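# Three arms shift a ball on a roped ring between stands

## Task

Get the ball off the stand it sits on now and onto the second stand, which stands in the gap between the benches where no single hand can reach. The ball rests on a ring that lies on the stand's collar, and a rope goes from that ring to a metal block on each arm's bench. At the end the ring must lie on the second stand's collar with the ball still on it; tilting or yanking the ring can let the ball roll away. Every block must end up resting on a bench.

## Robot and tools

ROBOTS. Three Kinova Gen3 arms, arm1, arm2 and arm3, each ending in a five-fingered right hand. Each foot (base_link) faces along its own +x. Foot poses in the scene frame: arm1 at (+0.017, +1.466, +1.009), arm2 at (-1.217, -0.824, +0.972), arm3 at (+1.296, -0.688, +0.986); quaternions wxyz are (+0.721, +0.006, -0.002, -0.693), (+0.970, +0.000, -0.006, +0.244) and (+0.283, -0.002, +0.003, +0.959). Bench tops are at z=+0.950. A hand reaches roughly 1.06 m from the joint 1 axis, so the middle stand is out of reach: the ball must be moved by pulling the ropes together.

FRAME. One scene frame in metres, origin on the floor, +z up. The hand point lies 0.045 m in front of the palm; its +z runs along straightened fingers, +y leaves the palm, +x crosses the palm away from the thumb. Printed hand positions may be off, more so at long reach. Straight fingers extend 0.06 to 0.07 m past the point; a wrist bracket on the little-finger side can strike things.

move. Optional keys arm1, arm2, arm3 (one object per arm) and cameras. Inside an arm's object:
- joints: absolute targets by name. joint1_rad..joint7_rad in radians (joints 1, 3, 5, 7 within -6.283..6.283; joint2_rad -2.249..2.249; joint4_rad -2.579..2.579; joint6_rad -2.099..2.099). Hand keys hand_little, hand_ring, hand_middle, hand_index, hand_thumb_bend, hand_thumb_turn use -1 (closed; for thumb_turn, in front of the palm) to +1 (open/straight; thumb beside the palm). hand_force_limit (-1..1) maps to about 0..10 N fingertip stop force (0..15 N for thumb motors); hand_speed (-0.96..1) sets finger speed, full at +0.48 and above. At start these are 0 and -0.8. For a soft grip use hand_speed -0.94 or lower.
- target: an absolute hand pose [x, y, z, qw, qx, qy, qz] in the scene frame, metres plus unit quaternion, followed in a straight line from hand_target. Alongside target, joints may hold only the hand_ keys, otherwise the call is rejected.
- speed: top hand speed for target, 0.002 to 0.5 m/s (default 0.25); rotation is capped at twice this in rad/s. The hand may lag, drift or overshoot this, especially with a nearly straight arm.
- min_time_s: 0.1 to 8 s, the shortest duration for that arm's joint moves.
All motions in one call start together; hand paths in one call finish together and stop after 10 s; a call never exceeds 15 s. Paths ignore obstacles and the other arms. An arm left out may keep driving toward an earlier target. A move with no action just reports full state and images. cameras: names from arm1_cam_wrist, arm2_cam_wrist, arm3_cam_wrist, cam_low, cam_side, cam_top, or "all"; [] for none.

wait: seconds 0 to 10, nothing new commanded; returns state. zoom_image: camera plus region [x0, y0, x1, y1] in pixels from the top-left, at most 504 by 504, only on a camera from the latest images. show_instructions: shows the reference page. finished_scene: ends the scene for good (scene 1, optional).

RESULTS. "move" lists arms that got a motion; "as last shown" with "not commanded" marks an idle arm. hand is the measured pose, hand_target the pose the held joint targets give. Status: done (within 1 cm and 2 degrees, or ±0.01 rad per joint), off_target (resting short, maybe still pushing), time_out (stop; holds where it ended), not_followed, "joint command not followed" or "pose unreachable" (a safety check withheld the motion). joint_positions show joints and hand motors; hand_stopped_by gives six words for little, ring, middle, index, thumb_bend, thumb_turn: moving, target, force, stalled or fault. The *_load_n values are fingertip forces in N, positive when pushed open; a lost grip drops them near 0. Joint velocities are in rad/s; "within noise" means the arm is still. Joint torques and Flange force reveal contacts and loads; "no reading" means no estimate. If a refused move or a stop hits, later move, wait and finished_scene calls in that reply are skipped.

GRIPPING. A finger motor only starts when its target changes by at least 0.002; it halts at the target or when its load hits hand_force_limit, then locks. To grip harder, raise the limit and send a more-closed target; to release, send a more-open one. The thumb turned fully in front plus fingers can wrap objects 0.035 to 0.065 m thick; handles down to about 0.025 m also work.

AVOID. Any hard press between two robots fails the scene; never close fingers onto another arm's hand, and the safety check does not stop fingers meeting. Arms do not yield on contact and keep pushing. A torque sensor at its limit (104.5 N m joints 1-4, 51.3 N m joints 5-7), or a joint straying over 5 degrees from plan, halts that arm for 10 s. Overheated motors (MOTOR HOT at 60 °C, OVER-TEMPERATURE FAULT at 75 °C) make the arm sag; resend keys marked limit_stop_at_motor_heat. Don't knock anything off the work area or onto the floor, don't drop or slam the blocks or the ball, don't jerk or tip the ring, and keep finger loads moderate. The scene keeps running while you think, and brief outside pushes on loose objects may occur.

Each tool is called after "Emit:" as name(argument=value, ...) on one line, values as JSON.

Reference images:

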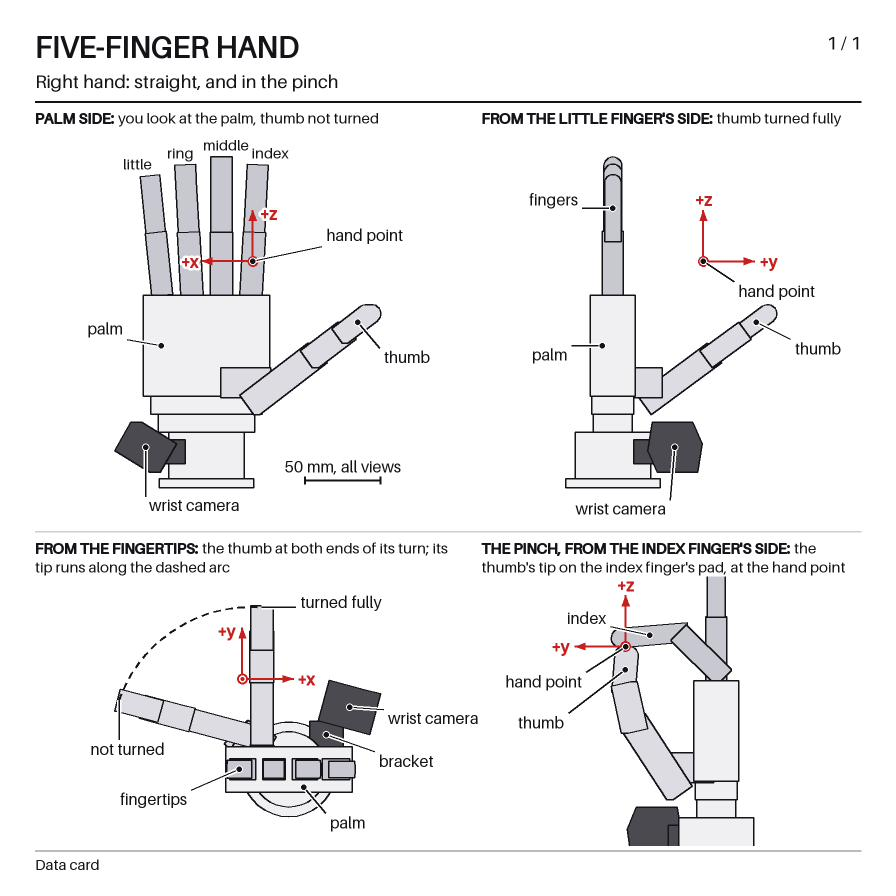

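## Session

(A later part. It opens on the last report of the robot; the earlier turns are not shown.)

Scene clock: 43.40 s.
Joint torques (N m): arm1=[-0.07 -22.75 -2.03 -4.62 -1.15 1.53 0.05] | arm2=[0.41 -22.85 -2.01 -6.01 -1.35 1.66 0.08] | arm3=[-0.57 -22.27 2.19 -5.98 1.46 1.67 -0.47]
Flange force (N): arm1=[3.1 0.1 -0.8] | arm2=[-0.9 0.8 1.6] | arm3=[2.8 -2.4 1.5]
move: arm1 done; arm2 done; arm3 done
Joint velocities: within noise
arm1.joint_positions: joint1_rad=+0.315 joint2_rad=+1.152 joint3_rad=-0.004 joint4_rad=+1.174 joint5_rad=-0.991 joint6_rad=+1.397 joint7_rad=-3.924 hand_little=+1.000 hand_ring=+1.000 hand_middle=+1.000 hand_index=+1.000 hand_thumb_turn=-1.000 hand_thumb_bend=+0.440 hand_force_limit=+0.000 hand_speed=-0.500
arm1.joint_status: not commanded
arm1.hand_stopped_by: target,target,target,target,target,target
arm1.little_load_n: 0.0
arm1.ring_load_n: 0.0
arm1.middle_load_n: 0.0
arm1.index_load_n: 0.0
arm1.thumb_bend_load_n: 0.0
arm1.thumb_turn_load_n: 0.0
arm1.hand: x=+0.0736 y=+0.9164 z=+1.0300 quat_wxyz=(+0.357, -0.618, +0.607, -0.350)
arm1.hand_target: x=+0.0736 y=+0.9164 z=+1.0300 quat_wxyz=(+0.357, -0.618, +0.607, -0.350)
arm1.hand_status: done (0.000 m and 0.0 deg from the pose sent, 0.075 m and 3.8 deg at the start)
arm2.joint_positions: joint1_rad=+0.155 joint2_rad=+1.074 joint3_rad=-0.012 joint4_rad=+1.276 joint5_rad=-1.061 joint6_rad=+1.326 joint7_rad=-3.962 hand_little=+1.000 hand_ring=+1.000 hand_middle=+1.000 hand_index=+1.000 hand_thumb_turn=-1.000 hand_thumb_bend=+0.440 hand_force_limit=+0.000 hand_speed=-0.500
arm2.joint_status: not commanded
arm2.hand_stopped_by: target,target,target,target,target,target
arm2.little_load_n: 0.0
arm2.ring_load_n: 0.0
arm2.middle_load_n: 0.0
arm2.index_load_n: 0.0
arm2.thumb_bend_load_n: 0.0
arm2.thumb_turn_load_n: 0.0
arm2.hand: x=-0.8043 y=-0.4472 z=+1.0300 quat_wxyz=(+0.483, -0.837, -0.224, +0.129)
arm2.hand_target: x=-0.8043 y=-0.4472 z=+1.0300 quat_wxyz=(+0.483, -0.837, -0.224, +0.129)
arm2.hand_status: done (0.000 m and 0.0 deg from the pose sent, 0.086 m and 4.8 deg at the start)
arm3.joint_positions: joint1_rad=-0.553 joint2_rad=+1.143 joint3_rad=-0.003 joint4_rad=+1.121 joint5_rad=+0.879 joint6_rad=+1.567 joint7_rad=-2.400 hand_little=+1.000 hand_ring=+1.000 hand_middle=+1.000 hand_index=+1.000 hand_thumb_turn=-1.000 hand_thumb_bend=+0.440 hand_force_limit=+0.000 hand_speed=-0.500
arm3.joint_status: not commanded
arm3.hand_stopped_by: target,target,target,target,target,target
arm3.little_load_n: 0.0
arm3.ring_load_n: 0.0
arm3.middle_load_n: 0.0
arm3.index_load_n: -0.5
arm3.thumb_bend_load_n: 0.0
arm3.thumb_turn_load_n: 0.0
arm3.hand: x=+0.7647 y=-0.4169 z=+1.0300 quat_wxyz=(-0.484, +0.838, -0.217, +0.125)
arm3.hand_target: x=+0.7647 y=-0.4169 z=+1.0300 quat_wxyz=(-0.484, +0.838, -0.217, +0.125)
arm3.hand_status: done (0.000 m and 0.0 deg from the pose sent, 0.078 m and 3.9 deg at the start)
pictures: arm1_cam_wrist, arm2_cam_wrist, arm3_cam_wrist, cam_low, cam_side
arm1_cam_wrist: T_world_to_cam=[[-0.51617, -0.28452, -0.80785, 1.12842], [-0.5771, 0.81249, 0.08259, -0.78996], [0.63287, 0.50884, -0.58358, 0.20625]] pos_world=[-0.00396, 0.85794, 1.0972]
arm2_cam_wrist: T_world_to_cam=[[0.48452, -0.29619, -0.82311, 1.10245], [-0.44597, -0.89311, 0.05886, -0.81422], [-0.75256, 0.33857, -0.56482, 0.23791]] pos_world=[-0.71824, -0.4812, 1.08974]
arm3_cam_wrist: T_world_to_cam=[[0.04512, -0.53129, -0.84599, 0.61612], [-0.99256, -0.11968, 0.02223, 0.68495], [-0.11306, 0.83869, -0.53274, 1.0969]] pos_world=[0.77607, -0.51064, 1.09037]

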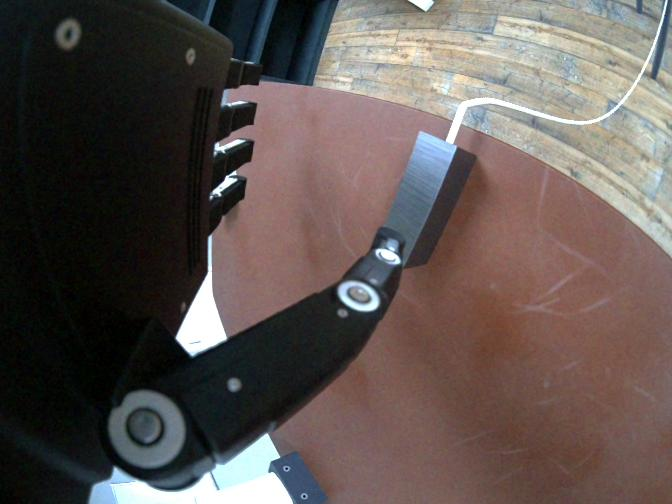

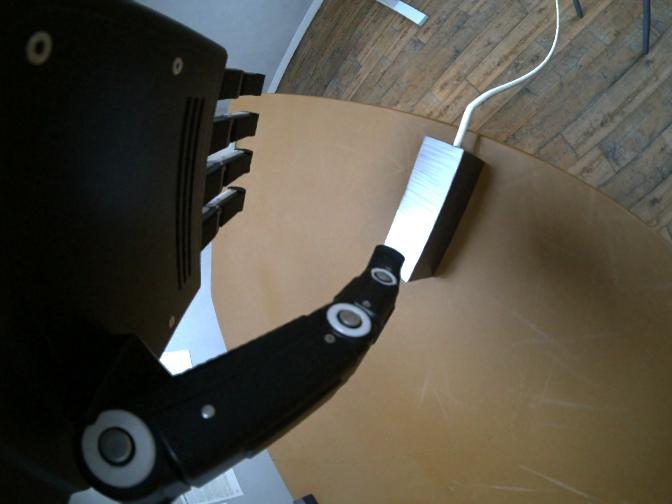

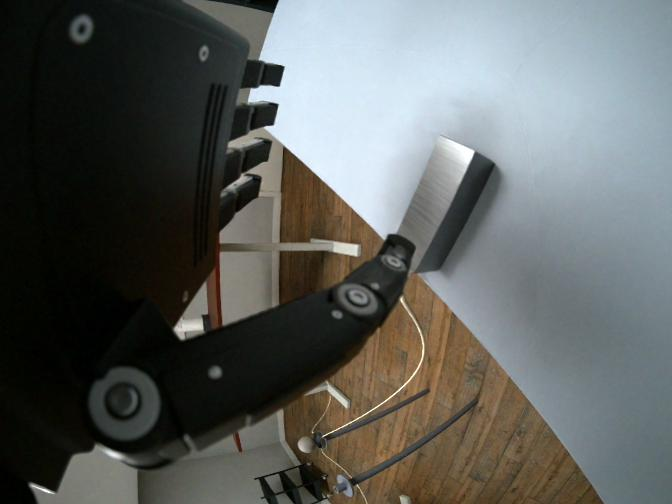

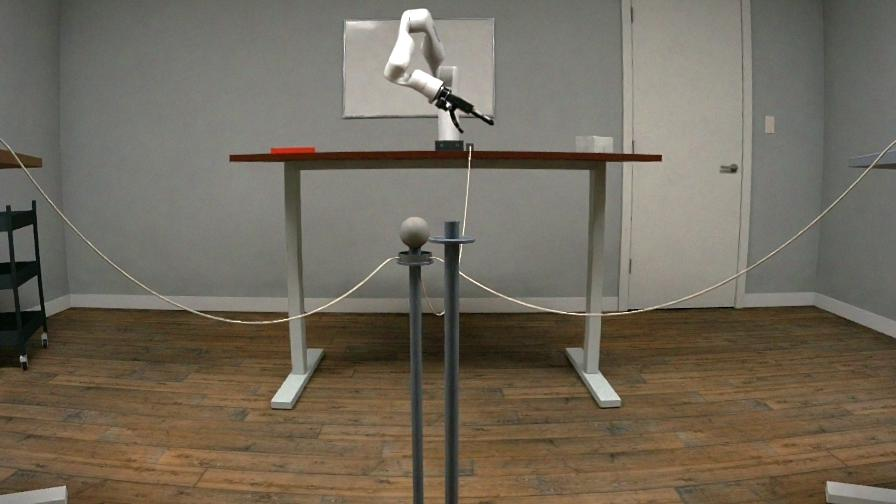

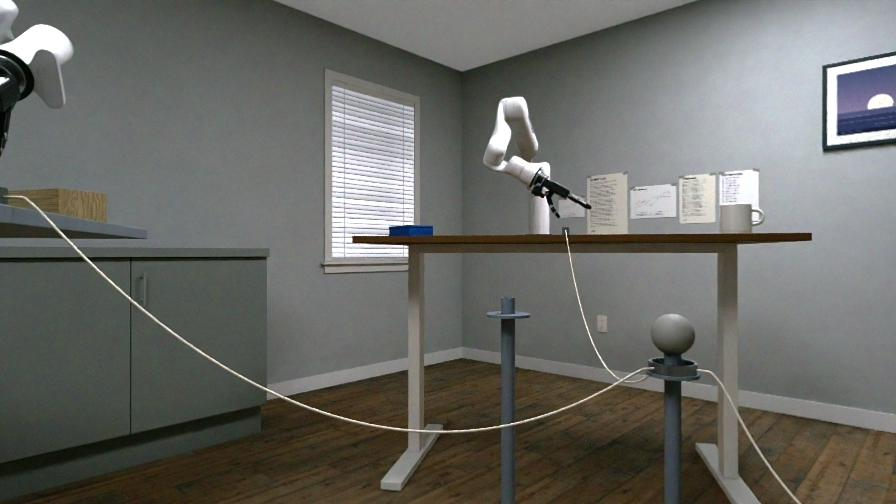

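Emit:
move(arm1={"target": [0.0745, 0.9172, 0.978, 0.3566, -0.6177, 0.6070, -0.3505], "speed": 0.05}, arm2={"target": [-0.8043, -0.4467, 0.978, 0.4818, -0.8345, -0.2314, 0.1336], "speed": 0.05}, arm3={"target": [0.7649, -0.4174, 0.978, 0.4843, -0.8388, 0.2154, -0.1244], "speed": 0.05}, cameras=["arm1_cam_wrist", "arm2_cam_wrist", "arm3_cam_wrist", "cam_side", "cam_low"])

Scene clock: 48.93 s.
Joint torques (N m): arm1=[-0.1 -22.88 -2.1 -4.24 -1.11 1.66 0.08] | arm2=[0.44 -23.24 -2.15 -5.55 -1.25 1.74 0.06] | arm3=[-0.61 -22.59 2.25 -5.63 1.38 1.75 -0.46]
Flange force (N): arm1=[2.8 0.1 -0.7] | arm2=[-0.8 0.6 1.5] | arm3=[2.9 -2.6 1.5]
move: arm1 done; arm2 done; arm3 done
Joint velocities: within noise
arm1.joint_positions: joint1_rad=+0.316 joint2_rad=+1.247 joint3_rad=-0.008 joint4_rad=+1.146 joint5_rad=-0.997 joint6_rad=+1.358 joint7_rad=-3.868 hand_little=+1.000 hand_ring=+1.000 hand_middle=+1.000 hand_index=+1.000 hand_thumb_turn=-1.000 hand_thumb_bend=+0.440 hand_force_limit=+0.000 hand_speed=-0.500
arm1.joint_status: not commanded
arm1.hand_stopped_by: target,target,target,target,target,target
arm1.little_load_n: 0.0
arm1.ring_load_n: 0.0
arm1.middle_load_n: 0.0
arm1.index_load_n: 0.0
arm1.thumb_bend_load_n: 0.0
arm1.thumb_turn_load_n: 0.0
arm1.hand: x=+0.0745 y=+0.9172 z=+0.9780 quat_wxyz=(+0.357, -0.618, +0.607, -0.350)
arm1.hand_target: x=+0.0745 y=+0.9172 z=+0.9780 quat_wxyz=(+0.357, -0.618, +0.607, -0.350)
arm1.hand_status: done (0.000 m and 0.0 deg from the pose sent, 0.052 m and 0.0 deg at the start)
arm2.joint_positions: joint1_rad=+0.155 joint2_rad=+1.175 joint3_rad=-0.018 joint4_rad=+1.239 joint5_rad=-1.061 joint6_rad=+1.301 joint7_rad=-3.902 hand_little=+1.000 hand_ring=+1.000 hand_middle=+1.000 hand_index=+1.000 hand_thumb_turn=-1.000 hand_thumb_bend=+0.440 hand_force_limit=+0.000 hand_speed=-0.500
arm2.joint_status: not commanded
arm2.hand_stopped_by: target,target,target,target,target,target
arm2.little_load_n: 0.0
arm2.ring_load_n: 0.0
arm2.middle_load_n: 0.0
arm2.index_load_n: 0.0
arm2.thumb_bend_load_n: 0.0
arm2.thumb_turn_load_n: 0.0
arm2.hand: x=-0.8043 y=-0.4467 z=+0.9780 quat_wxyz=(+0.482, -0.835, -0.231, +0.134)
arm2.hand_target: x=-0.8043 y=-0.4467 z=+0.9780 quat_wxyz=(+0.482, -0.835, -0.231, +0.134)
arm2.hand_status: done (0.000 m and 0.0 deg from the pose sent, 0.052 m and 1.0 deg at the start)
arm3.joint_positions: joint1_rad=-0.554 joint2_rad=+1.233 joint3_rad=-0.004 joint4_rad=+1.103 joint5_rad=+0.883 joint6_rad=+1.520 joint7_rad=-2.454 hand_little=+1.000 hand_ring=+1.000 hand_middle=+1.000 hand_index=+1.000 hand_thumb_turn=-1.000 hand_thumb_bend=+0.440 hand_force_limit=+0.000 hand_speed=-0.500
arm3.joint_status: not commanded
arm3.hand_stopped_by: target,target,target,target,target,target
arm3.little_load_n: 0.0
arm3.ring_load_n: 0.0
arm3.middle_load_n: 0.0
arm3.index_load_n: -0.5
arm3.thumb_bend_load_n: 0.0
arm3.thumb_turn_load_n: 0.0
arm3.hand: x=+0.7649 y=-0.4174 z=+0.9780 quat_wxyz=(-0.484, +0.839, -0.215, +0.124)
arm3.hand_target: x=+0.7649 y=-0.4174 z=+0.9780 quat_wxyz=(-0.484, +0.839, -0.215, +0.124)
arm3.hand_status: done (0.000 m and 0.0 deg from the pose sent, 0.052 m and 0.2 deg at the start)
pictures: arm1_cam_wrist, arm2_cam_wrist, arm3_cam_wrist, cam_low, cam_side
arm1_cam_wrist: T_world_to_cam=[[-0.51614, -0.28449, -0.80788, 1.08712], [-0.57706, 0.81252, 0.08255, -0.78579], [0.63293, 0.5088, -0.58354, 0.17492]] pos_world=[-0.00306, 0.85874, 1.0452]
arm2_cam_wrist: T_world_to_cam=[[0.48967, -0.28777, -0.82305, 1.06764], [-0.43029, -0.90076, 0.05894, -0.80165], [-0.75834, 0.32529, -0.5649, 0.19786]] pos_world=[-0.71769, -0.47923, 1.03774]
arm3_cam_wrist: T_world_to_cam=[[0.04688, -0.53117, -0.84597, 0.57061], [-0.99215, -0.12305, 0.02228, 0.68444], [-0.11593, 0.83828, -0.53277, 1.07177]] pos_world=[0.77656, -0.51114, 1.03847]

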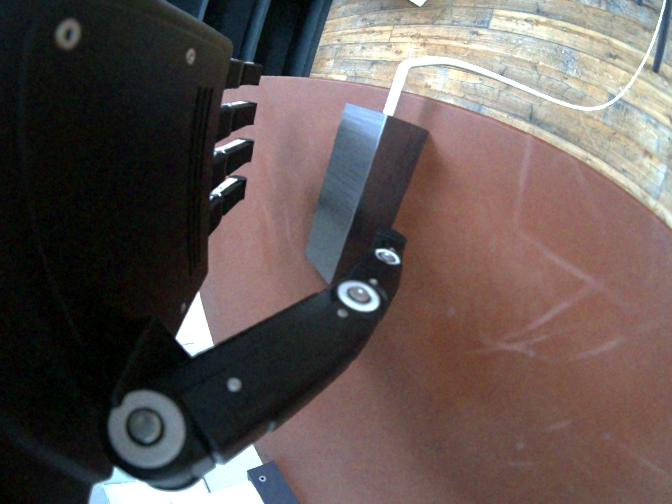

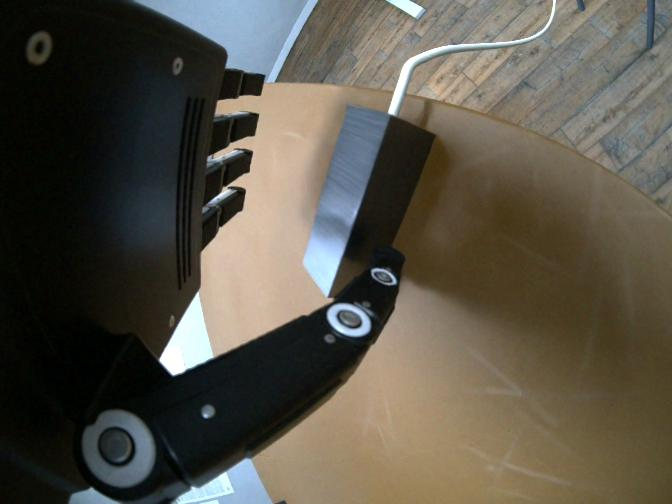

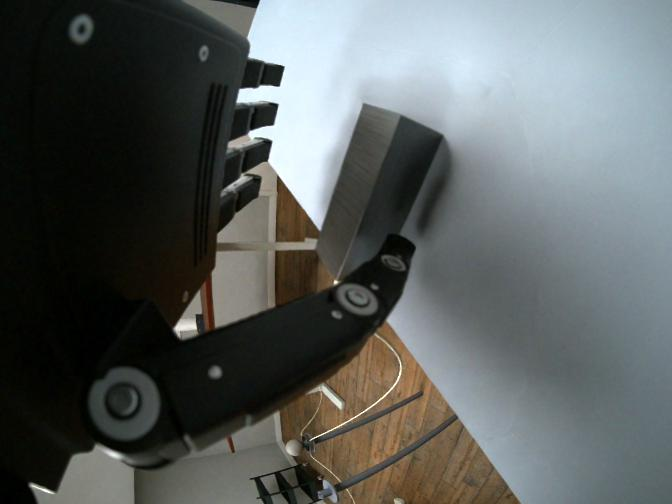

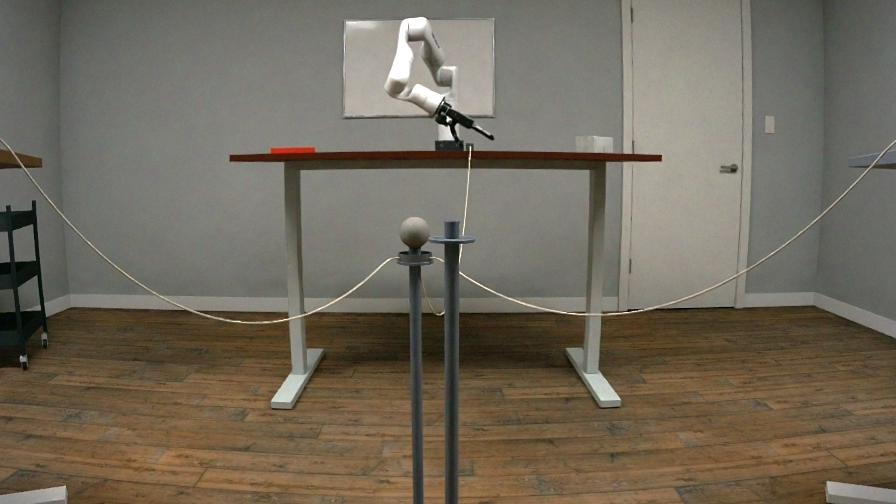

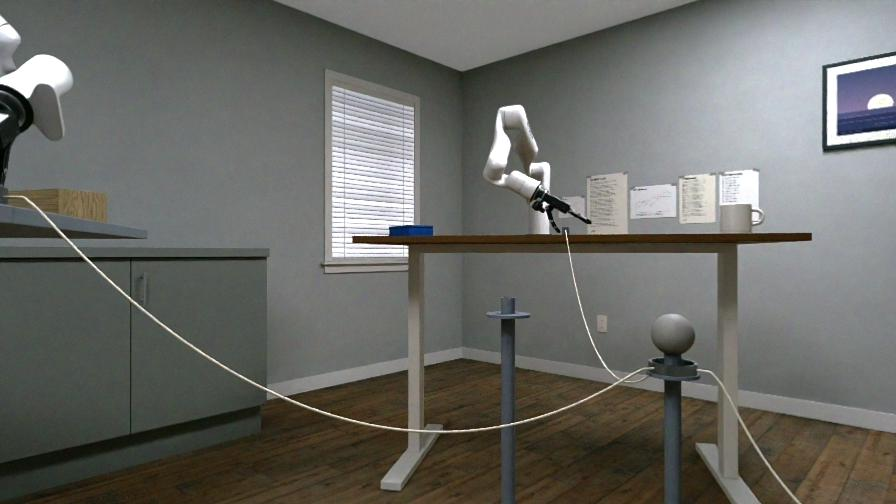

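Emit:
move(arm1={"target": [0.0745, 0.9172, 0.970, 0.3566, -0.6177, 0.6070, -0.3505], "speed": 0.03}, arm2={"target": [-0.8043, -0.4467, 0.970, 0.4818, -0.8345, -0.2314, 0.1336], "speed": 0.03}, arm3={"target": [0.7649, -0.4174, 0.970, 0.4843, -0.8388, 0.2154, -0.1244], "speed": 0.03}, cameras=["arm1_cam_wrist", "arm2_cam_wrist", "arm3_cam_wrist"])

Emit:
zoom_image(camera="arm2_cam_wrist", region=[200, 60, 460, 330])

Scene clock: 50.13 s.
Joint torques (N m): arm1=[-0.06 -22.97 -2.04 -4.15 -1.08 1.65 0.1] | arm2=[-0.08 -22.22 -2.19 -5.36 -1.2 1.4 0.12] | arm3=[-0.6 -22.58 2.26 -5.55 1.36 1.77 -0.47]
Flange force (N): arm1=[3.3 0.3 -0.6] | arm2=[-1.6 -0.8 -0.4] | arm3=[2.8 -2.7 1.4]
move: arm1 done; arm2 done; arm3 done
Joint velocities: within noise
arm1.joint_positions: joint1_rad=+0.317 joint2_rad=+1.262 joint3_rad=-0.009 joint4_rad=+1.139 joint5_rad=-0.998 joint6_rad=+1.353 joint7_rad=-3.861 hand_little=+1.000 hand_ring=+1.000 hand_middle=+1.000 hand_index=+1.000 hand_thumb_turn=-1.000 hand_thumb_bend=+0.440 hand_force_limit=+0.000 hand_speed=-0.500
arm1.joint_status: not commanded
arm1.hand_stopped_by: target,target,target,target,target,target
arm1.little_load_n: 0.5
arm1.ring_load_n: 0.0
arm1.middle_load_n: 0.0
arm1.index_load_n: 0.0
arm1.thumb_bend_load_n: 0.0
arm1.thumb_turn_load_n: 0.0
arm1.hand: x=+0.0745 y=+0.9172 z=+0.9700 quat_wxyz=(+0.357, -0.618, +0.607, -0.350)
arm1.hand_target: x=+0.0745 y=+0.9172 z=+0.9700 quat_wxyz=(+0.357, -0.618, +0.607, -0.350)
arm1.hand_status: done (0.000 m and 0.0 deg from the pose sent, 0.008 m and 0.0 deg at the start)
arm2.joint_positions: joint1_rad=+0.155 joint2_rad=+1.190 joint3_rad=-0.019 joint4_rad=+1.235 joint5_rad=-1.062 joint6_rad=+1.296 joint7_rad=-3.892 hand_little=+1.000 hand_ring=+1.000 hand_middle=+1.000 hand_index=+1.000 hand_thumb_turn=-1.000 hand_thumb_bend=+0.440 hand_force_limit=+0.000 hand_speed=-0.500
arm2.joint_status: not commanded
arm2.hand_stopped_by: target,target,target,target,target,target
arm2.little_load_n: 0.0
arm2.ring_load_n: 0.0
arm2.middle_load_n: 0.0
arm2.index_load_n: 0.0
arm2.thumb_bend_load_n: 0.0
arm2.thumb_turn_load_n: 0.5
arm2.hand: x=-0.8043 y=-0.4467 z=+0.9700 quat_wxyz=(+0.482, -0.835, -0.231, +0.134)
arm2.hand_target: x=-0.8043 y=-0.4467 z=+0.9700 quat_wxyz=(+0.482, -0.835, -0.231, +0.134)
arm2.hand_status: done (0.000 m and 0.0 deg from the pose sent, 0.008 m and 0.0 deg at the start)
arm3.joint_positions: joint1_rad=-0.554 joint2_rad=+1.248 joint3_rad=-0.004 joint4_rad=+1.097 joint5_rad=+0.884 joint6_rad=+1.515 joint7_rad=-2.461 hand_little=+1.000 hand_ring=+1.000 hand_middle=+1.000 hand_index=+1.000 hand_thumb_turn=-1.000 hand_thumb_bend=+0.440 hand_force_limit=+0.000 hand_speed=-0.500
arm3.joint_status: not commanded
arm3.hand_stopped_by: target,target,target,target,target,target
arm3.little_load_n: 0.0
arm3.ring_load_n: 0.0
arm3.middle_load_n: 0.0
arm3.index_load_n: 0.0
arm3.thumb_bend_load_n: 0.0
arm3.thumb_turn_load_n: 0.0
arm3.hand: x=+0.7649 y=-0.4174 z=+0.9700 quat_wxyz=(-0.484, +0.839, -0.215, +0.124)
arm3.hand_target: x=+0.7649 y=-0.4174 z=+0.9700 quat_wxyz=(-0.484, +0.839, -0.215, +0.124)
arm3.hand_status: done (0.000 m and 0.0 deg from the pose sent, 0.008 m and 0.0 deg at the start)
arm1_cam_wrist: T_world_to_cam=[[-0.51619, -0.28446, -0.80786, 1.08061], [-0.57698, 0.81257, 0.08255, -0.78517], [0.63296, 0.50873, -0.58357, 0.17034]] pos_world=[-0.00306, 0.85874, 1.0372]
arm2_cam_wrist: T_world_to_cam=[[0.48967, -0.28777, -0.82305, 1.06105], [-0.43029, -0.90076, 0.05894, -0.80118], [-0.75834, 0.32529, -0.5649, 0.19334]] pos_world=[-0.71769, -0.47923, 1.02974]
arm3_cam_wrist: T_world_to_cam=[[0.04688, -0.53117, -0.84597, 0.56376], [-0.99215, -0.12305, 0.02228, 0.68462], [-0.11593, 0.83828, -0.53277, 1.06745]] pos_world=[0.77656, -0.51114, 1.03037]

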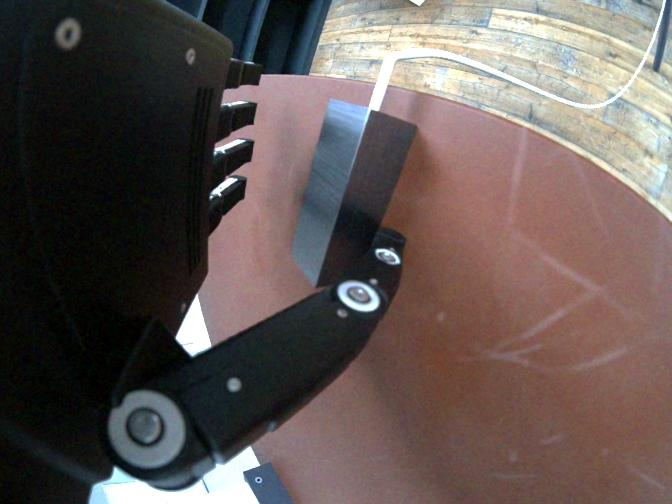

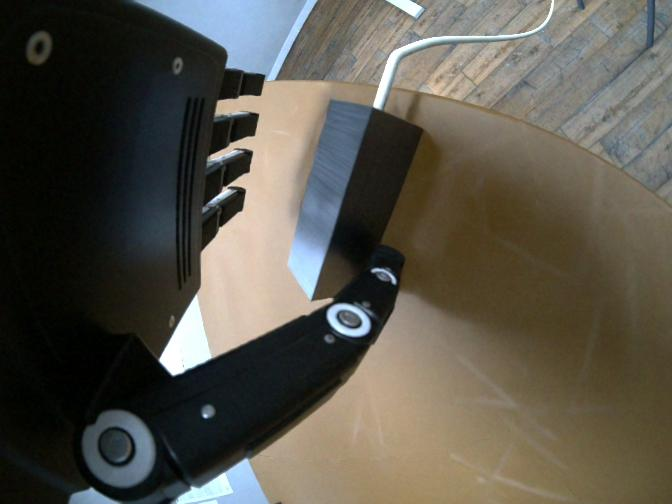

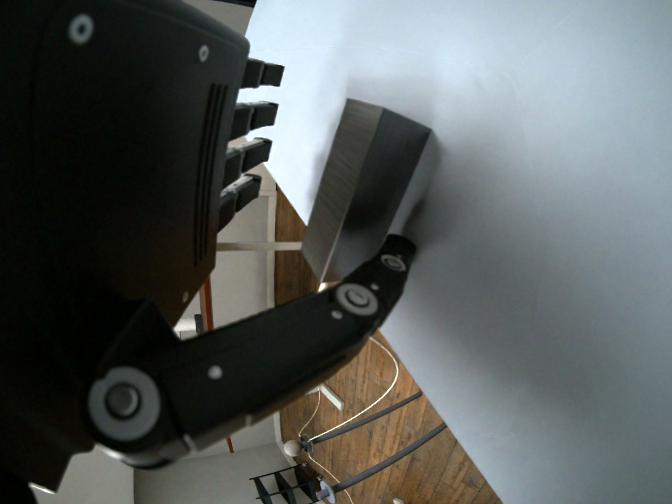

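Scaled by 1.867 from the camera's image (finer frame: 960x720).

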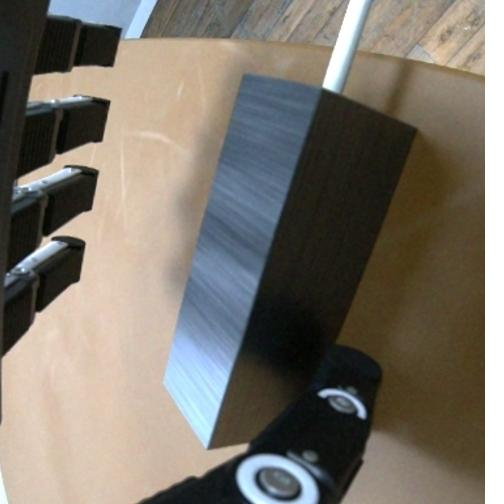

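Emit:
move(arm1={"target": [0.0745, 0.9172, 0.970, 0.3566, -0.6177, 0.6070, -0.3505], "speed": 0.03, "joints": {"hand_index": 0.3, "hand_middle": 0.3, "hand_ring": 0.3}}, arm2={"target": [-0.8043, -0.4467, 0.9735, 0.4818, -0.8345, -0.2314, 0.1336], "speed": 0.03, "joints": {"hand_index": 0.3, "hand_middle": 0.3, "hand_ring": 0.3}}, arm3={"target": [0.7649, -0.4174, 0.970, 0.4843, -0.8388, 0.2154, -0.1244], "speed": 0.03, "joints": {"hand_index": 0.3, "hand_middle": 0.3, "hand_ring": 0.3}}, cameras=["arm1_cam_wrist", "arm2_cam_wrist", "arm3_cam_wrist"])

Scene clock: 51.87 s.
Joint torques (N m): arm1=[1.86 -21.37 0.63 -4.27 0.06 0.17 0.06] | arm2=[0.45 -23.26 -2.13 -5.49 -1.2 1.76 0.05] | arm3=[-1.84 -21.47 0.6 -5.8 0.58 0.57 -0.43]
Flange force (N): arm1=[2.6 -4.7 0.3] | arm2=[-0.8 0.6 1.6] | arm3=[3.0 -6.3 1.6]
move: arm1 done; arm2 done; arm3 done
Joint velocities: within noise
arm1.joint_positions: joint1_rad=+0.317 joint2_rad=+1.262 joint3_rad=-0.009 joint4_rad=+1.139 joint5_rad=-0.998 joint6_rad=+1.353 joint7_rad=-3.861 hand_little=+1.000 hand_ring=+0.300 hand_middle=+0.303 hand_index=+0.300 hand_thumb_turn=-1.000 hand_thumb_bend=+0.440 hand_force_limit=+0.000 hand_speed=-0.500
arm1.joint_status: all done
arm1.hand_stopped_by: target,target,force,target,target,target
arm1.little_load_n: 0.0
arm1.ring_load_n: 0.0
arm1.middle_load_n: 4.5
arm1.index_load_n: 0.0
arm1.thumb_bend_load_n: 0.0
arm1.thumb_turn_load_n: 0.0
arm1.hand: x=+0.0746 y=+0.9172 z=+0.9700 quat_wxyz=(+0.357, -0.618, +0.607, -0.351)
arm1.hand_target: x=+0.0745 y=+0.9172 z=+0.9700 quat_wxyz=(+0.357, -0.618, +0.607, -0.350)
arm1.hand_status: done (0.000 m and 0.0 deg from the pose sent, 0.000 m and 0.0 deg at the start)
arm2.joint_positions: joint1_rad=+0.155 joint2_rad=+1.183 joint3_rad=-0.019 joint4_rad=+1.237 joint5_rad=-1.062 joint6_rad=+1.298 joint7_rad=-3.896 hand_little=+1.000 hand_ring=+0.300 hand_middle=+0.300 hand_index=+0.300 hand_thumb_turn=-1.000 hand_thumb_bend=+0.440 hand_force_limit=+0.000 hand_speed=-0.500
arm2.joint_status: all done
arm2.hand_stopped_by: target,target,target,target,target,target
arm2.little_load_n: -0.5
arm2.ring_load_n: 0.0
arm2.middle_load_n: 0.0
arm2.index_load_n: 0.0
arm2.thumb_bend_load_n: 0.0
arm2.thumb_turn_load_n: 0.0
arm2.hand: x=-0.8043 y=-0.4467 z=+0.9735 quat_wxyz=(+0.482, -0.835, -0.231, +0.134)
arm2.hand_target: x=-0.8043 y=-0.4467 z=+0.9735 quat_wxyz=(+0.482, -0.835, -0.231, +0.134)
arm2.hand_status: done (0.000 m and 0.0 deg from the pose sent, 0.003 m and 0.0 deg at the start)
arm3.joint_positions: joint1_rad=-0.554 joint2_rad=+1.248 joint3_rad=-0.004 joint4_rad=+1.097 joint5_rad=+0.884 joint6_rad=+1.515 joint7_rad=-2.461 hand_little=+1.000 hand_ring=+0.300 hand_middle=+0.302 hand_index=+0.300 hand_thumb_turn=-1.000 hand_thumb_bend=+0.440 hand_force_limit=+0.000 hand_speed=-0.500
arm3.joint_status: all done
arm3.hand_stopped_by: target,target,force,target,target,target
arm3.little_load_n: 0.0
arm3.ring_load_n: 0.0
arm3.middle_load_n: 4.5
arm3.index_load_n: 0.0
arm3.thumb_bend_load_n: 0.0
arm3.thumb_turn_load_n: 0.5
arm3.hand: x=+0.7649 y=-0.4173 z=+0.9700 quat_wxyz=(-0.484, +0.839, -0.215, +0.124)
arm3.hand_target: x=+0.7649 y=-0.4174 z=+0.9700 quat_wxyz=(-0.484, +0.839, -0.215, +0.124)
arm3.hand_status: done (0.000 m and 0.0 deg from the pose sent, 0.000 m and 0.0 deg at the start)
arm1_cam_wrist: T_world_to_cam=[[-0.51608, -0.28464, -0.80786, 1.08077], [-0.57718, 0.81244, 0.08246, -0.78497], [0.63287, 0.50884, -0.58358, 0.17026]] pos_world=[-0.00306, 0.85874, 1.0372]
arm2_cam_wrist: T_world_to_cam=[[0.48967, -0.28777, -0.82305, 1.06393], [-0.43029, -0.90076, 0.05894, -0.80139], [-0.75834, 0.32529, -0.5649, 0.19531]] pos_world=[-0.71769, -0.47923, 1.03324]
arm3_cam_wrist: T_world_to_cam=[[0.04687, -0.53105, -0.84604, 0.56404], [-0.99215, -0.12304, 0.02227, 0.68464], [-0.11593, 0.83836, -0.53265, 1.06734]] pos_world=[0.77656, -0.51104, 1.03047]

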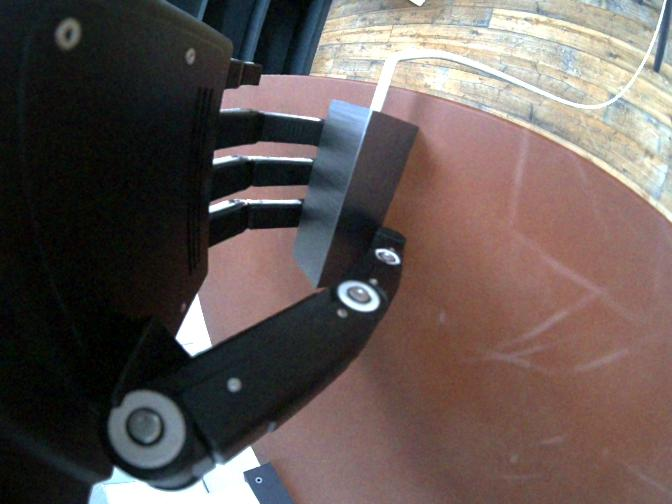

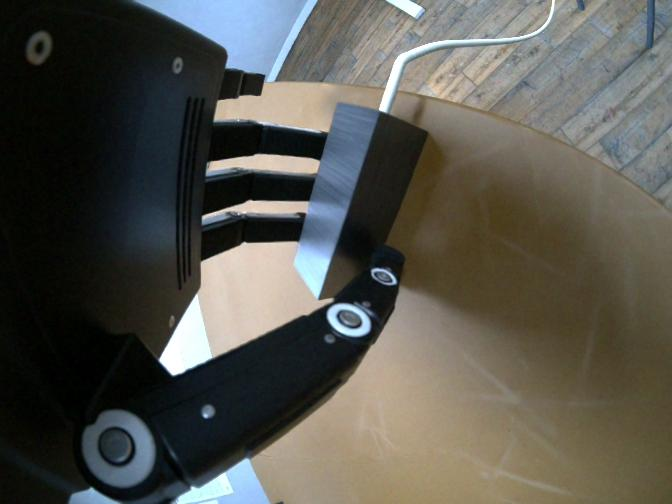

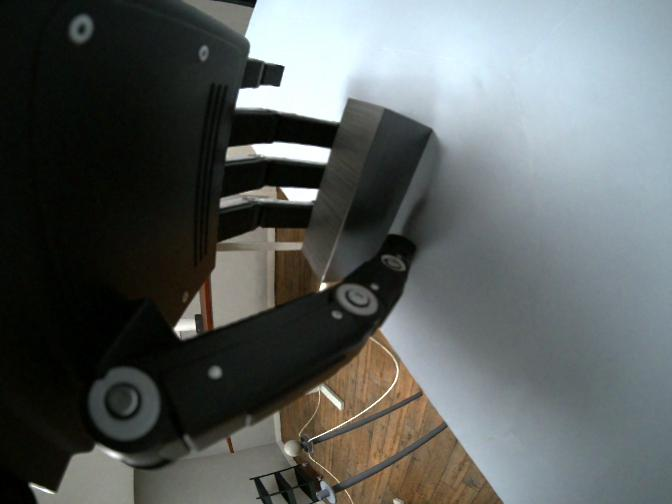

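Emit:
move(arm1={"target": [0.0745, 0.9172, 0.974, 0.3566, -0.6177, 0.6070, -0.3505], "speed": 0.03, "joints": {"hand_force_limit": -0.4, "hand_speed": -0.94}}, arm2={"target": [-0.8043, -0.4467, 0.9755, 0.4818, -0.8345, -0.2314, 0.1336], "speed": 0.03, "joints": {"hand_force_limit": -0.4, "hand_speed": -0.94}}, arm3={"target": [0.7649, -0.4174, 0.974, 0.4843, -0.8388, 0.2154, -0.1244], "speed": 0.03, "joints": {"hand_force_limit": -0.4, "hand_speed": -0.94}})

Emit:
move(arm1={"joints": {"hand_index": 0.0, "hand_middle": 0.0, "hand_ring": 0.0}}, arm2={"joints": {"hand_index": 0.0, "hand_middle": 0.0, "hand_ring": 0.0}}, arm3={"joints": {"hand_index": 0.0, "hand_middle": 0.0, "hand_ring": 0.0}}, cameras=["arm1_cam_wrist", "arm2_cam_wrist", "arm3_cam_wrist"])

Scene clock: 53.47 s.
Joint torques (N m): arm1=[-0.12 -22.96 -2.07 -4.19 -1.11 1.66 0.02] | arm2=[0.43 -23.31 -2.09 -5.5 -1.23 1.74 0.02] | arm3=[-0.55 -22.6 2.24 -5.58 1.37 1.77 -0.45]
Flange force (N): arm1=[2.9 0.4 -0.7] | arm2=[-0.8 0.8 1.6] | arm3=[2.8 -2.6 1.4]
move: arm1 done; arm2 done; arm3 done
Joint velocities: within noise
arm1.joint_positions: joint1_rad=+0.317 joint2_rad=+1.255 joint3_rad=-0.009 joint4_rad=+1.143 joint5_rad=-0.998 joint6_rad=+1.355 joint7_rad=-3.864 hand_little=+1.000 hand_ring=+0.300 hand_middle=+0.302 hand_index=+0.300 hand_thumb_turn=-1.000 hand_thumb_bend=+0.440 hand_force_limit=-0.400 hand_speed=-0.940
arm1.joint_status: all done
arm1.hand_stopped_by: target,target,force,target,target,target
arm1.little_load_n: 0.0
arm1.ring_load_n: 0.0
arm1.middle_load_n: 0.0
arm1.index_load_n: 0.0
arm1.thumb_bend_load_n: 0.0
arm1.thumb_turn_load_n: 0.0
arm1.hand: x=+0.0745 y=+0.9172 z=+0.9740 quat_wxyz=(+0.357, -0.618, +0.607, -0.351)
arm1.hand_target: x=+0.0745 y=+0.9172 z=+0.9740 quat_wxyz=(+0.357, -0.618, +0.607, -0.351)
arm1.hand_status: done (0.000 m and 0.0 deg from the pose sent, 0.004 m and 0.0 deg at the start)
arm2.joint_positions: joint1_rad=+0.155 joint2_rad=+1.180 joint3_rad=-0.019 joint4_rad=+1.238 joint5_rad=-1.061 joint6_rad=+1.299 joint7_rad=-3.899 hand_little=+1.000 hand_ring=+0.300 hand_middle=+0.300 hand_index=+0.300 hand_thumb_turn=-1.000 hand_thumb_bend=+0.440 hand_force_limit=-0.400 hand_speed=-0.940
arm2.joint_status: all done
arm2.hand_stopped_by: target,target,target,target,target,target
arm2.little_load_n: 0.0
arm2.ring_load_n: 0.0
arm2.middle_load_n: 0.0
arm2.index_load_n: 0.0
arm2.thumb_bend_load_n: 0.0
arm2.thumb_turn_load_n: 0.0
arm2.hand: x=-0.8043 y=-0.4467 z=+0.9755 quat_wxyz=(+0.482, -0.835, -0.231, +0.134)
arm2.hand_target: x=-0.8043 y=-0.4467 z=+0.9755 quat_wxyz=(+0.482, -0.835, -0.231, +0.134)
arm2.hand_status: done (0.000 m and 0.0 deg from the pose sent, 0.002 m and 0.0 deg at the start)
arm3.joint_positions: joint1_rad=-0.554 joint2_rad=+1.240 joint3_rad=-0.005 joint4_rad=+1.100 joint5_rad=+0.884 joint6_rad=+1.518 joint7_rad=-2.458 hand_little=+1.000 hand_ring=+0.300 hand_middle=+0.302 hand_index=+0.300 hand_thumb_turn=-1.000 hand_thumb_bend=+0.440 hand_force_limit=-0.400 hand_speed=-0.940
arm3.joint_status: all done
arm3.hand_stopped_by: target,target,force,target,target,target
arm3.little_load_n: 0.0
arm3.ring_load_n: 0.0
arm3.middle_load_n: 0.0
arm3.index_load_n: 0.0
arm3.thumb_bend_load_n: 0.0
arm3.thumb_turn_load_n: 0.0
arm3.hand: x=+0.7649 y=-0.4174 z=+0.9740 quat_wxyz=(-0.484, +0.839, -0.215, +0.124)
arm3.hand_target: x=+0.7649 y=-0.4174 z=+0.9740 quat_wxyz=(-0.484, +0.839, -0.215, +0.124)
arm3.hand_status: done (0.000 m and 0.0 deg from the pose sent, 0.004 m and 0.0 deg at the start)
pictures: none

Scene clock: 55.73 s.
Joint torques (N m): arm1=[0.11 -22.97 -1.92 -4.26 -1.15 1.64 0] | arm2=[0.58 -23.33 -2.01 -5.59 -1.2 1.69 0.04] | arm3=[-0.72 -22.71 2.18 -5.6 1.33 1.71 -0.47]
Flange force (N): arm1=[2.7 0.1 -0.3] | arm2=[-1.0 0.6 1.8] | arm3=[2.4 -2.5 1.5]
move: arm1 done; arm2 done; arm3 done
Joint velocities: within noise
arm1.joint_positions: joint1_rad=+0.317 joint2_rad=+1.255 joint3_rad=-0.009 joint4_rad=+1.143 joint5_rad=-0.998 joint6_rad=+1.355 joint7_rad=-3.864 hand_little=+1.000 hand_ring=+0.000 hand_middle=+0.000 hand_index=+0.000 hand_thumb_turn=-1.000 hand_thumb_bend=+0.440 hand_force_limit=-0.400 hand_speed=-0.940
arm1.joint_status: all done
arm1.hand_stopped_by: target,target,target,target,target,target
arm1.little_load_n: 0.0
arm1.ring_load_n: 0.0
arm1.middle_load_n: 0.5
arm1.index_load_n: 0.0
arm1.thumb_bend_load_n: 0.0
arm1.thumb_turn_load_n: 0.0
arm1.hand: x=+0.0745 y=+0.9172 z=+0.9740 quat_wxyz=(+0.357, -0.618, +0.607, -0.351)
arm1.hand_target: x=+0.0745 y=+0.9172 z=+0.9740 quat_wxyz=(+0.357, -0.618, +0.607, -0.351)
arm1.hand_status: not commanded
arm2.joint_positions: joint1_rad=+0.155 joint2_rad=+1.180 joint3_rad=-0.019 joint4_rad=+1.238 joint5_rad=-1.061 joint6_rad=+1.299 joint7_rad=-3.899 hand_little=+1.000 hand_ring=+0.000 hand_middle=+0.000 hand_index=+0.000 hand_thumb_turn=-1.000 hand_thumb_bend=+0.440 hand_force_limit=-0.400 hand_speed=-0.940
arm2.joint_status: all done
arm2.hand_stopped_by: target,target,target,target,target,target
arm2.little_load_n: 0.0
arm2.ring_load_n: 0.0
arm2.middle_load_n: 0.5
arm2.index_load_n: 0.0
arm2.thumb_bend_load_n: 0.0
arm2.thumb_turn_load_n: 0.0
arm2.hand: x=-0.8043 y=-0.4467 z=+0.9755 quat_wxyz=(+0.482, -0.835, -0.231, +0.134)
arm2.hand_target: x=-0.8043 y=-0.4467 z=+0.9755 quat_wxyz=(+0.482, -0.835, -0.231, +0.134)
arm2.hand_status: not commanded
arm3.joint_positions: joint1_rad=-0.554 joint2_rad=+1.240 joint3_rad=-0.005 joint4_rad=+1.100 joint5_rad=+0.884 joint6_rad=+1.518 joint7_rad=-2.458 hand_little=+1.000 hand_ring=+0.000 hand_middle=+0.000 hand_index=+0.000 hand_thumb_turn=-1.000 hand_thumb_bend=+0.440 hand_force_limit=-0.400 hand_speed=-0.940
arm3.joint_status: all done
arm3.hand_stopped_by: target,target,target,target,target,target
arm3.little_load_n: 0.0
arm3.ring_load_n: 0.0
arm3.middle_load_n: 0.0
arm3.index_load_n: 0.0
arm3.thumb_bend_load_n: 0.0
arm3.thumb_turn_load_n: 0.0
arm3.hand: x=+0.7649 y=-0.4174 z=+0.9740 quat_wxyz=(-0.484, +0.839, -0.215, +0.124)
arm3.hand_target: x=+0.7649 y=-0.4174 z=+0.9740 quat_wxyz=(-0.484, +0.839, -0.215, +0.124)
arm3.hand_status: not commanded
arm1_cam_wrist: T_world_to_cam=[[-0.51616, -0.2845, -0.80786, 1.08388], [-0.57701, 0.81256, 0.08251, -0.78545], [0.63296, 0.50873, -0.58357, 0.17268]] pos_world=[-0.00306, 0.85874, 1.0412]
arm2_cam_wrist: T_world_to_cam=[[0.48967, -0.28777, -0.82305, 1.06558], [-0.43029, -0.90076, 0.05894, -0.8015], [-0.75834, 0.32529, -0.5649, 0.19645]] pos_world=[-0.71769, -0.47923, 1.03524]
arm3_cam_wrist: T_world_to_cam=[[0.04688, -0.53117, -0.84597, 0.56714], [-0.99215, -0.12305, 0.02228, 0.68453], [-0.11593, 0.83828, -0.53277, 1.06958]] pos_world=[0.77656, -0.51114, 1.03437]

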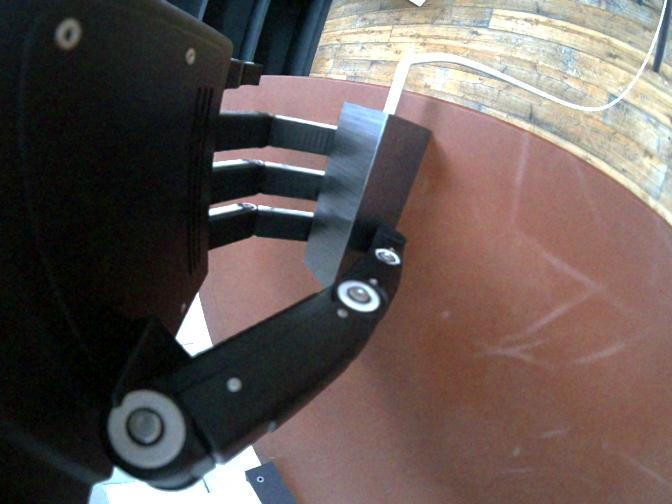

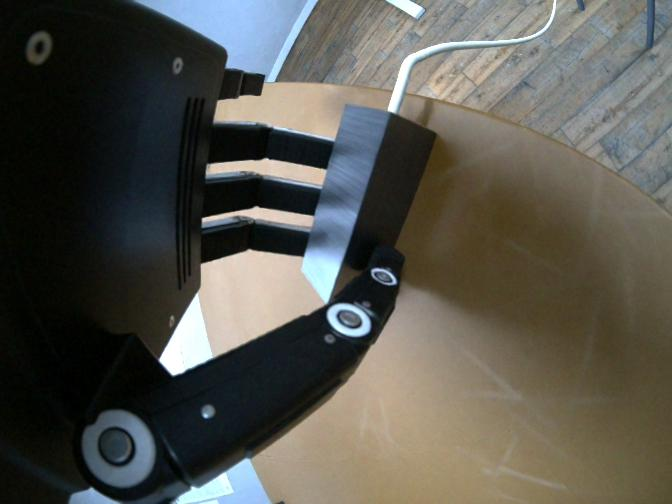

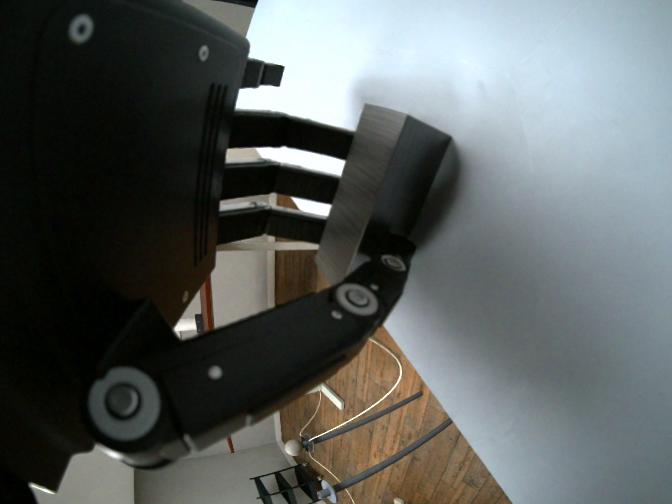

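Emit:
move(arm1={"joints": {"hand_thumb_bend": -0.1, "hand_speed": -0.9}}, arm2={"joints": {"hand_thumb_bend": -0.1, "hand_speed": -0.9}}, arm3={"joints": {"hand_thumb_bend": -0.1, "hand_speed": -0.9}}, cameras=["arm1_cam_wrist", "arm2_cam_wrist", "arm3_cam_wrist"])

Scene clock: 58.53 s.
Joint torques (N m): arm1=[-0.57 -21.82 -2.07 -3.83 -0.9 1.38 0.07] | arm2=[0.32 -22.63 -1.96 -5.36 -1.06 1.54 0.06] | arm3=[-0.31 -21.89 2.12 -5.34 1.17 1.6 -0.45]
Flange force (N): arm1=[3.0 -1.0 -2.4] | arm2=[-1.0 -0.3 0.8] | arm3=[2.8 -3.5 0.4]
move: arm1 off_target; arm2 off_target; arm3 off_target
Joint velocities: within noise
arm1.joint_positions: joint1_rad=+0.317 joint2_rad=+1.255 joint3_rad=-0.009 joint4_rad=+1.143 joint5_rad=-0.998 joint6_rad=+1.355 joint7_rad=-3.864 hand_little=+1.000 hand_ring=+0.000 hand_middle=+0.000 hand_index=+0.000 hand_thumb_turn=-1.000 hand_thumb_bend=+0.325 hand_force_limit=-0.400 hand_speed=-0.900
arm1.joint_status: hand_thumb_bend off_target (ended at +0.325, target -0.100); the others done
arm1.hand_stopped_by: target,target,target,target,force,target
arm1.little_load_n: 0.0
arm1.ring_load_n: 0.5
arm1.middle_load_n: 2.5
arm1.index_load_n: 1.0
arm1.thumb_bend_load_n: 4.5
arm1.thumb_turn_load_n: 0.5
arm1.hand: x=+0.0745 y=+0.9172 z=+0.9740 quat_wxyz=(+0.357, -0.618, +0.607, -0.351)
arm1.hand_target: x=+0.0745 y=+0.9172 z=+0.9740 quat_wxyz=(+0.357, -0.618, +0.607, -0.351)
arm1.hand_status: not commanded
arm2.joint_positions: joint1_rad=+0.155 joint2_rad=+1.180 joint3_rad=-0.019 joint4_rad=+1.238 joint5_rad=-1.061 joint6_rad=+1.299 joint7_rad=-3.899 hand_little=+1.000 hand_ring=+0.000 hand_middle=+0.001 hand_index=+0.000 hand_thumb_turn=-1.000 hand_thumb_bend=+0.373 hand_force_limit=-0.400 hand_speed=-0.900
arm2.joint_status: hand_thumb_bend off_target (ended at +0.373, target -0.100); the others done
arm2.hand_stopped_by: target,target,target,target,force,target
arm2.little_load_n: 0.0
arm2.ring_load_n: 0.0
arm2.middle_load_n: 5.0
arm2.index_load_n: 0.0
arm2.thumb_bend_load_n: 4.5
arm2.thumb_turn_load_n: 1.5
arm2.hand: x=-0.8043 y=-0.4467 z=+0.9755 quat_wxyz=(+0.482, -0.835, -0.231, +0.134)
arm2.hand_target: x=-0.8043 y=-0.4467 z=+0.9755 quat_wxyz=(+0.482, -0.835, -0.231, +0.134)
arm2.hand_status: not commanded
arm3.joint_positions: joint1_rad=-0.554 joint2_rad=+1.240 joint3_rad=-0.005 joint4_rad=+1.100 joint5_rad=+0.884 joint6_rad=+1.518 joint7_rad=-2.458 hand_little=+1.000 hand_ring=+0.000 hand_middle=+0.001 hand_index=+0.000 hand_thumb_turn=-1.000 hand_thumb_bend=+0.376 hand_force_limit=-0.400 hand_speed=-0.900
arm3.joint_status: hand_thumb_bend off_target (ended at +0.376, target -0.100); the others done
arm3.hand_stopped_by: target,target,target,target,force,target
arm3.little_load_n: 0.0
arm3.ring_load_n: 0.0
arm3.middle_load_n: 5.5
arm3.index_load_n: 0.0
arm3.thumb_bend_load_n: 4.5
arm3.thumb_turn_load_n: 1.5
arm3.hand: x=+0.7649 y=-0.4174 z=+0.9740 quat_wxyz=(-0.484, +0.839, -0.215, +0.124)
arm3.hand_target: x=+0.7649 y=-0.4174 z=+0.9740 quat_wxyz=(-0.484, +0.839, -0.215, +0.124)
arm3.hand_status: not commanded
arm1_cam_wrist: T_world_to_cam=[[-0.51616, -0.2845, -0.80786, 1.08388], [-0.57701, 0.81256, 0.08251, -0.78545], [0.63296, 0.50873, -0.58357, 0.17268]] pos_world=[-0.00306, 0.85874, 1.0412]
arm2_cam_wrist: T_world_to_cam=[[0.48967, -0.28777, -0.82305, 1.06558], [-0.43029, -0.90076, 0.05894, -0.8015], [-0.75834, 0.32529, -0.5649, 0.19645]] pos_world=[-0.71769, -0.47923, 1.03524]
arm3_cam_wrist: T_world_to_cam=[[0.0468, -0.53117, -0.84597, 0.56728], [-0.99215, -0.12301, 0.02235, 0.68448], [-0.11593, 0.83828, -0.53276, 1.06964]] pos_world=[0.77656, -0.51114, 1.03447]

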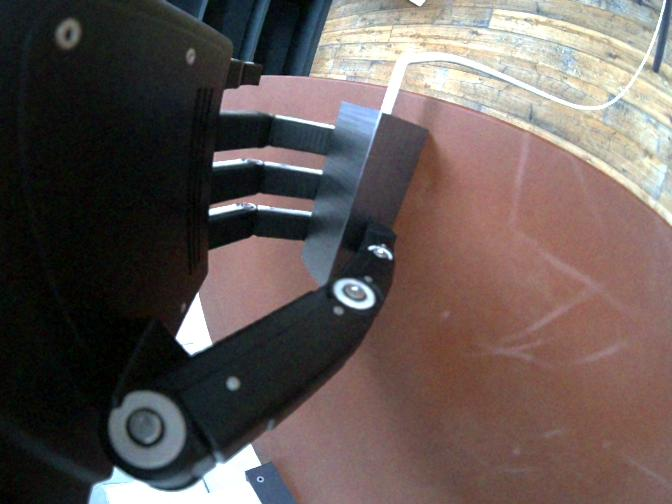

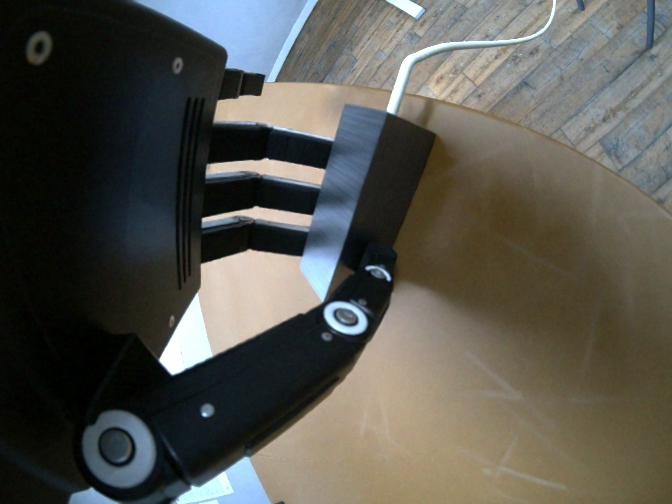

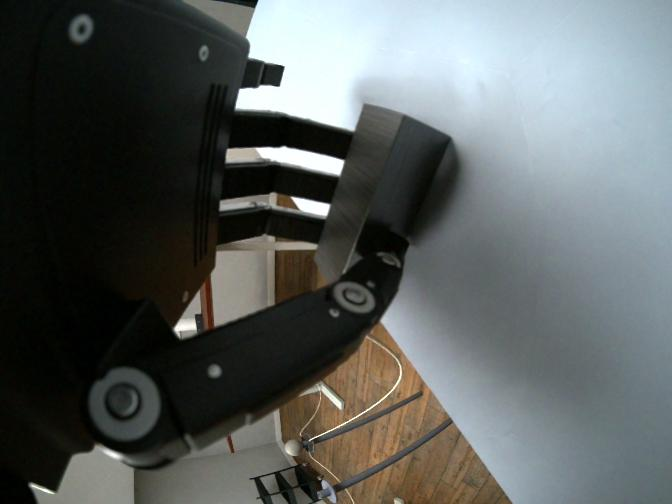

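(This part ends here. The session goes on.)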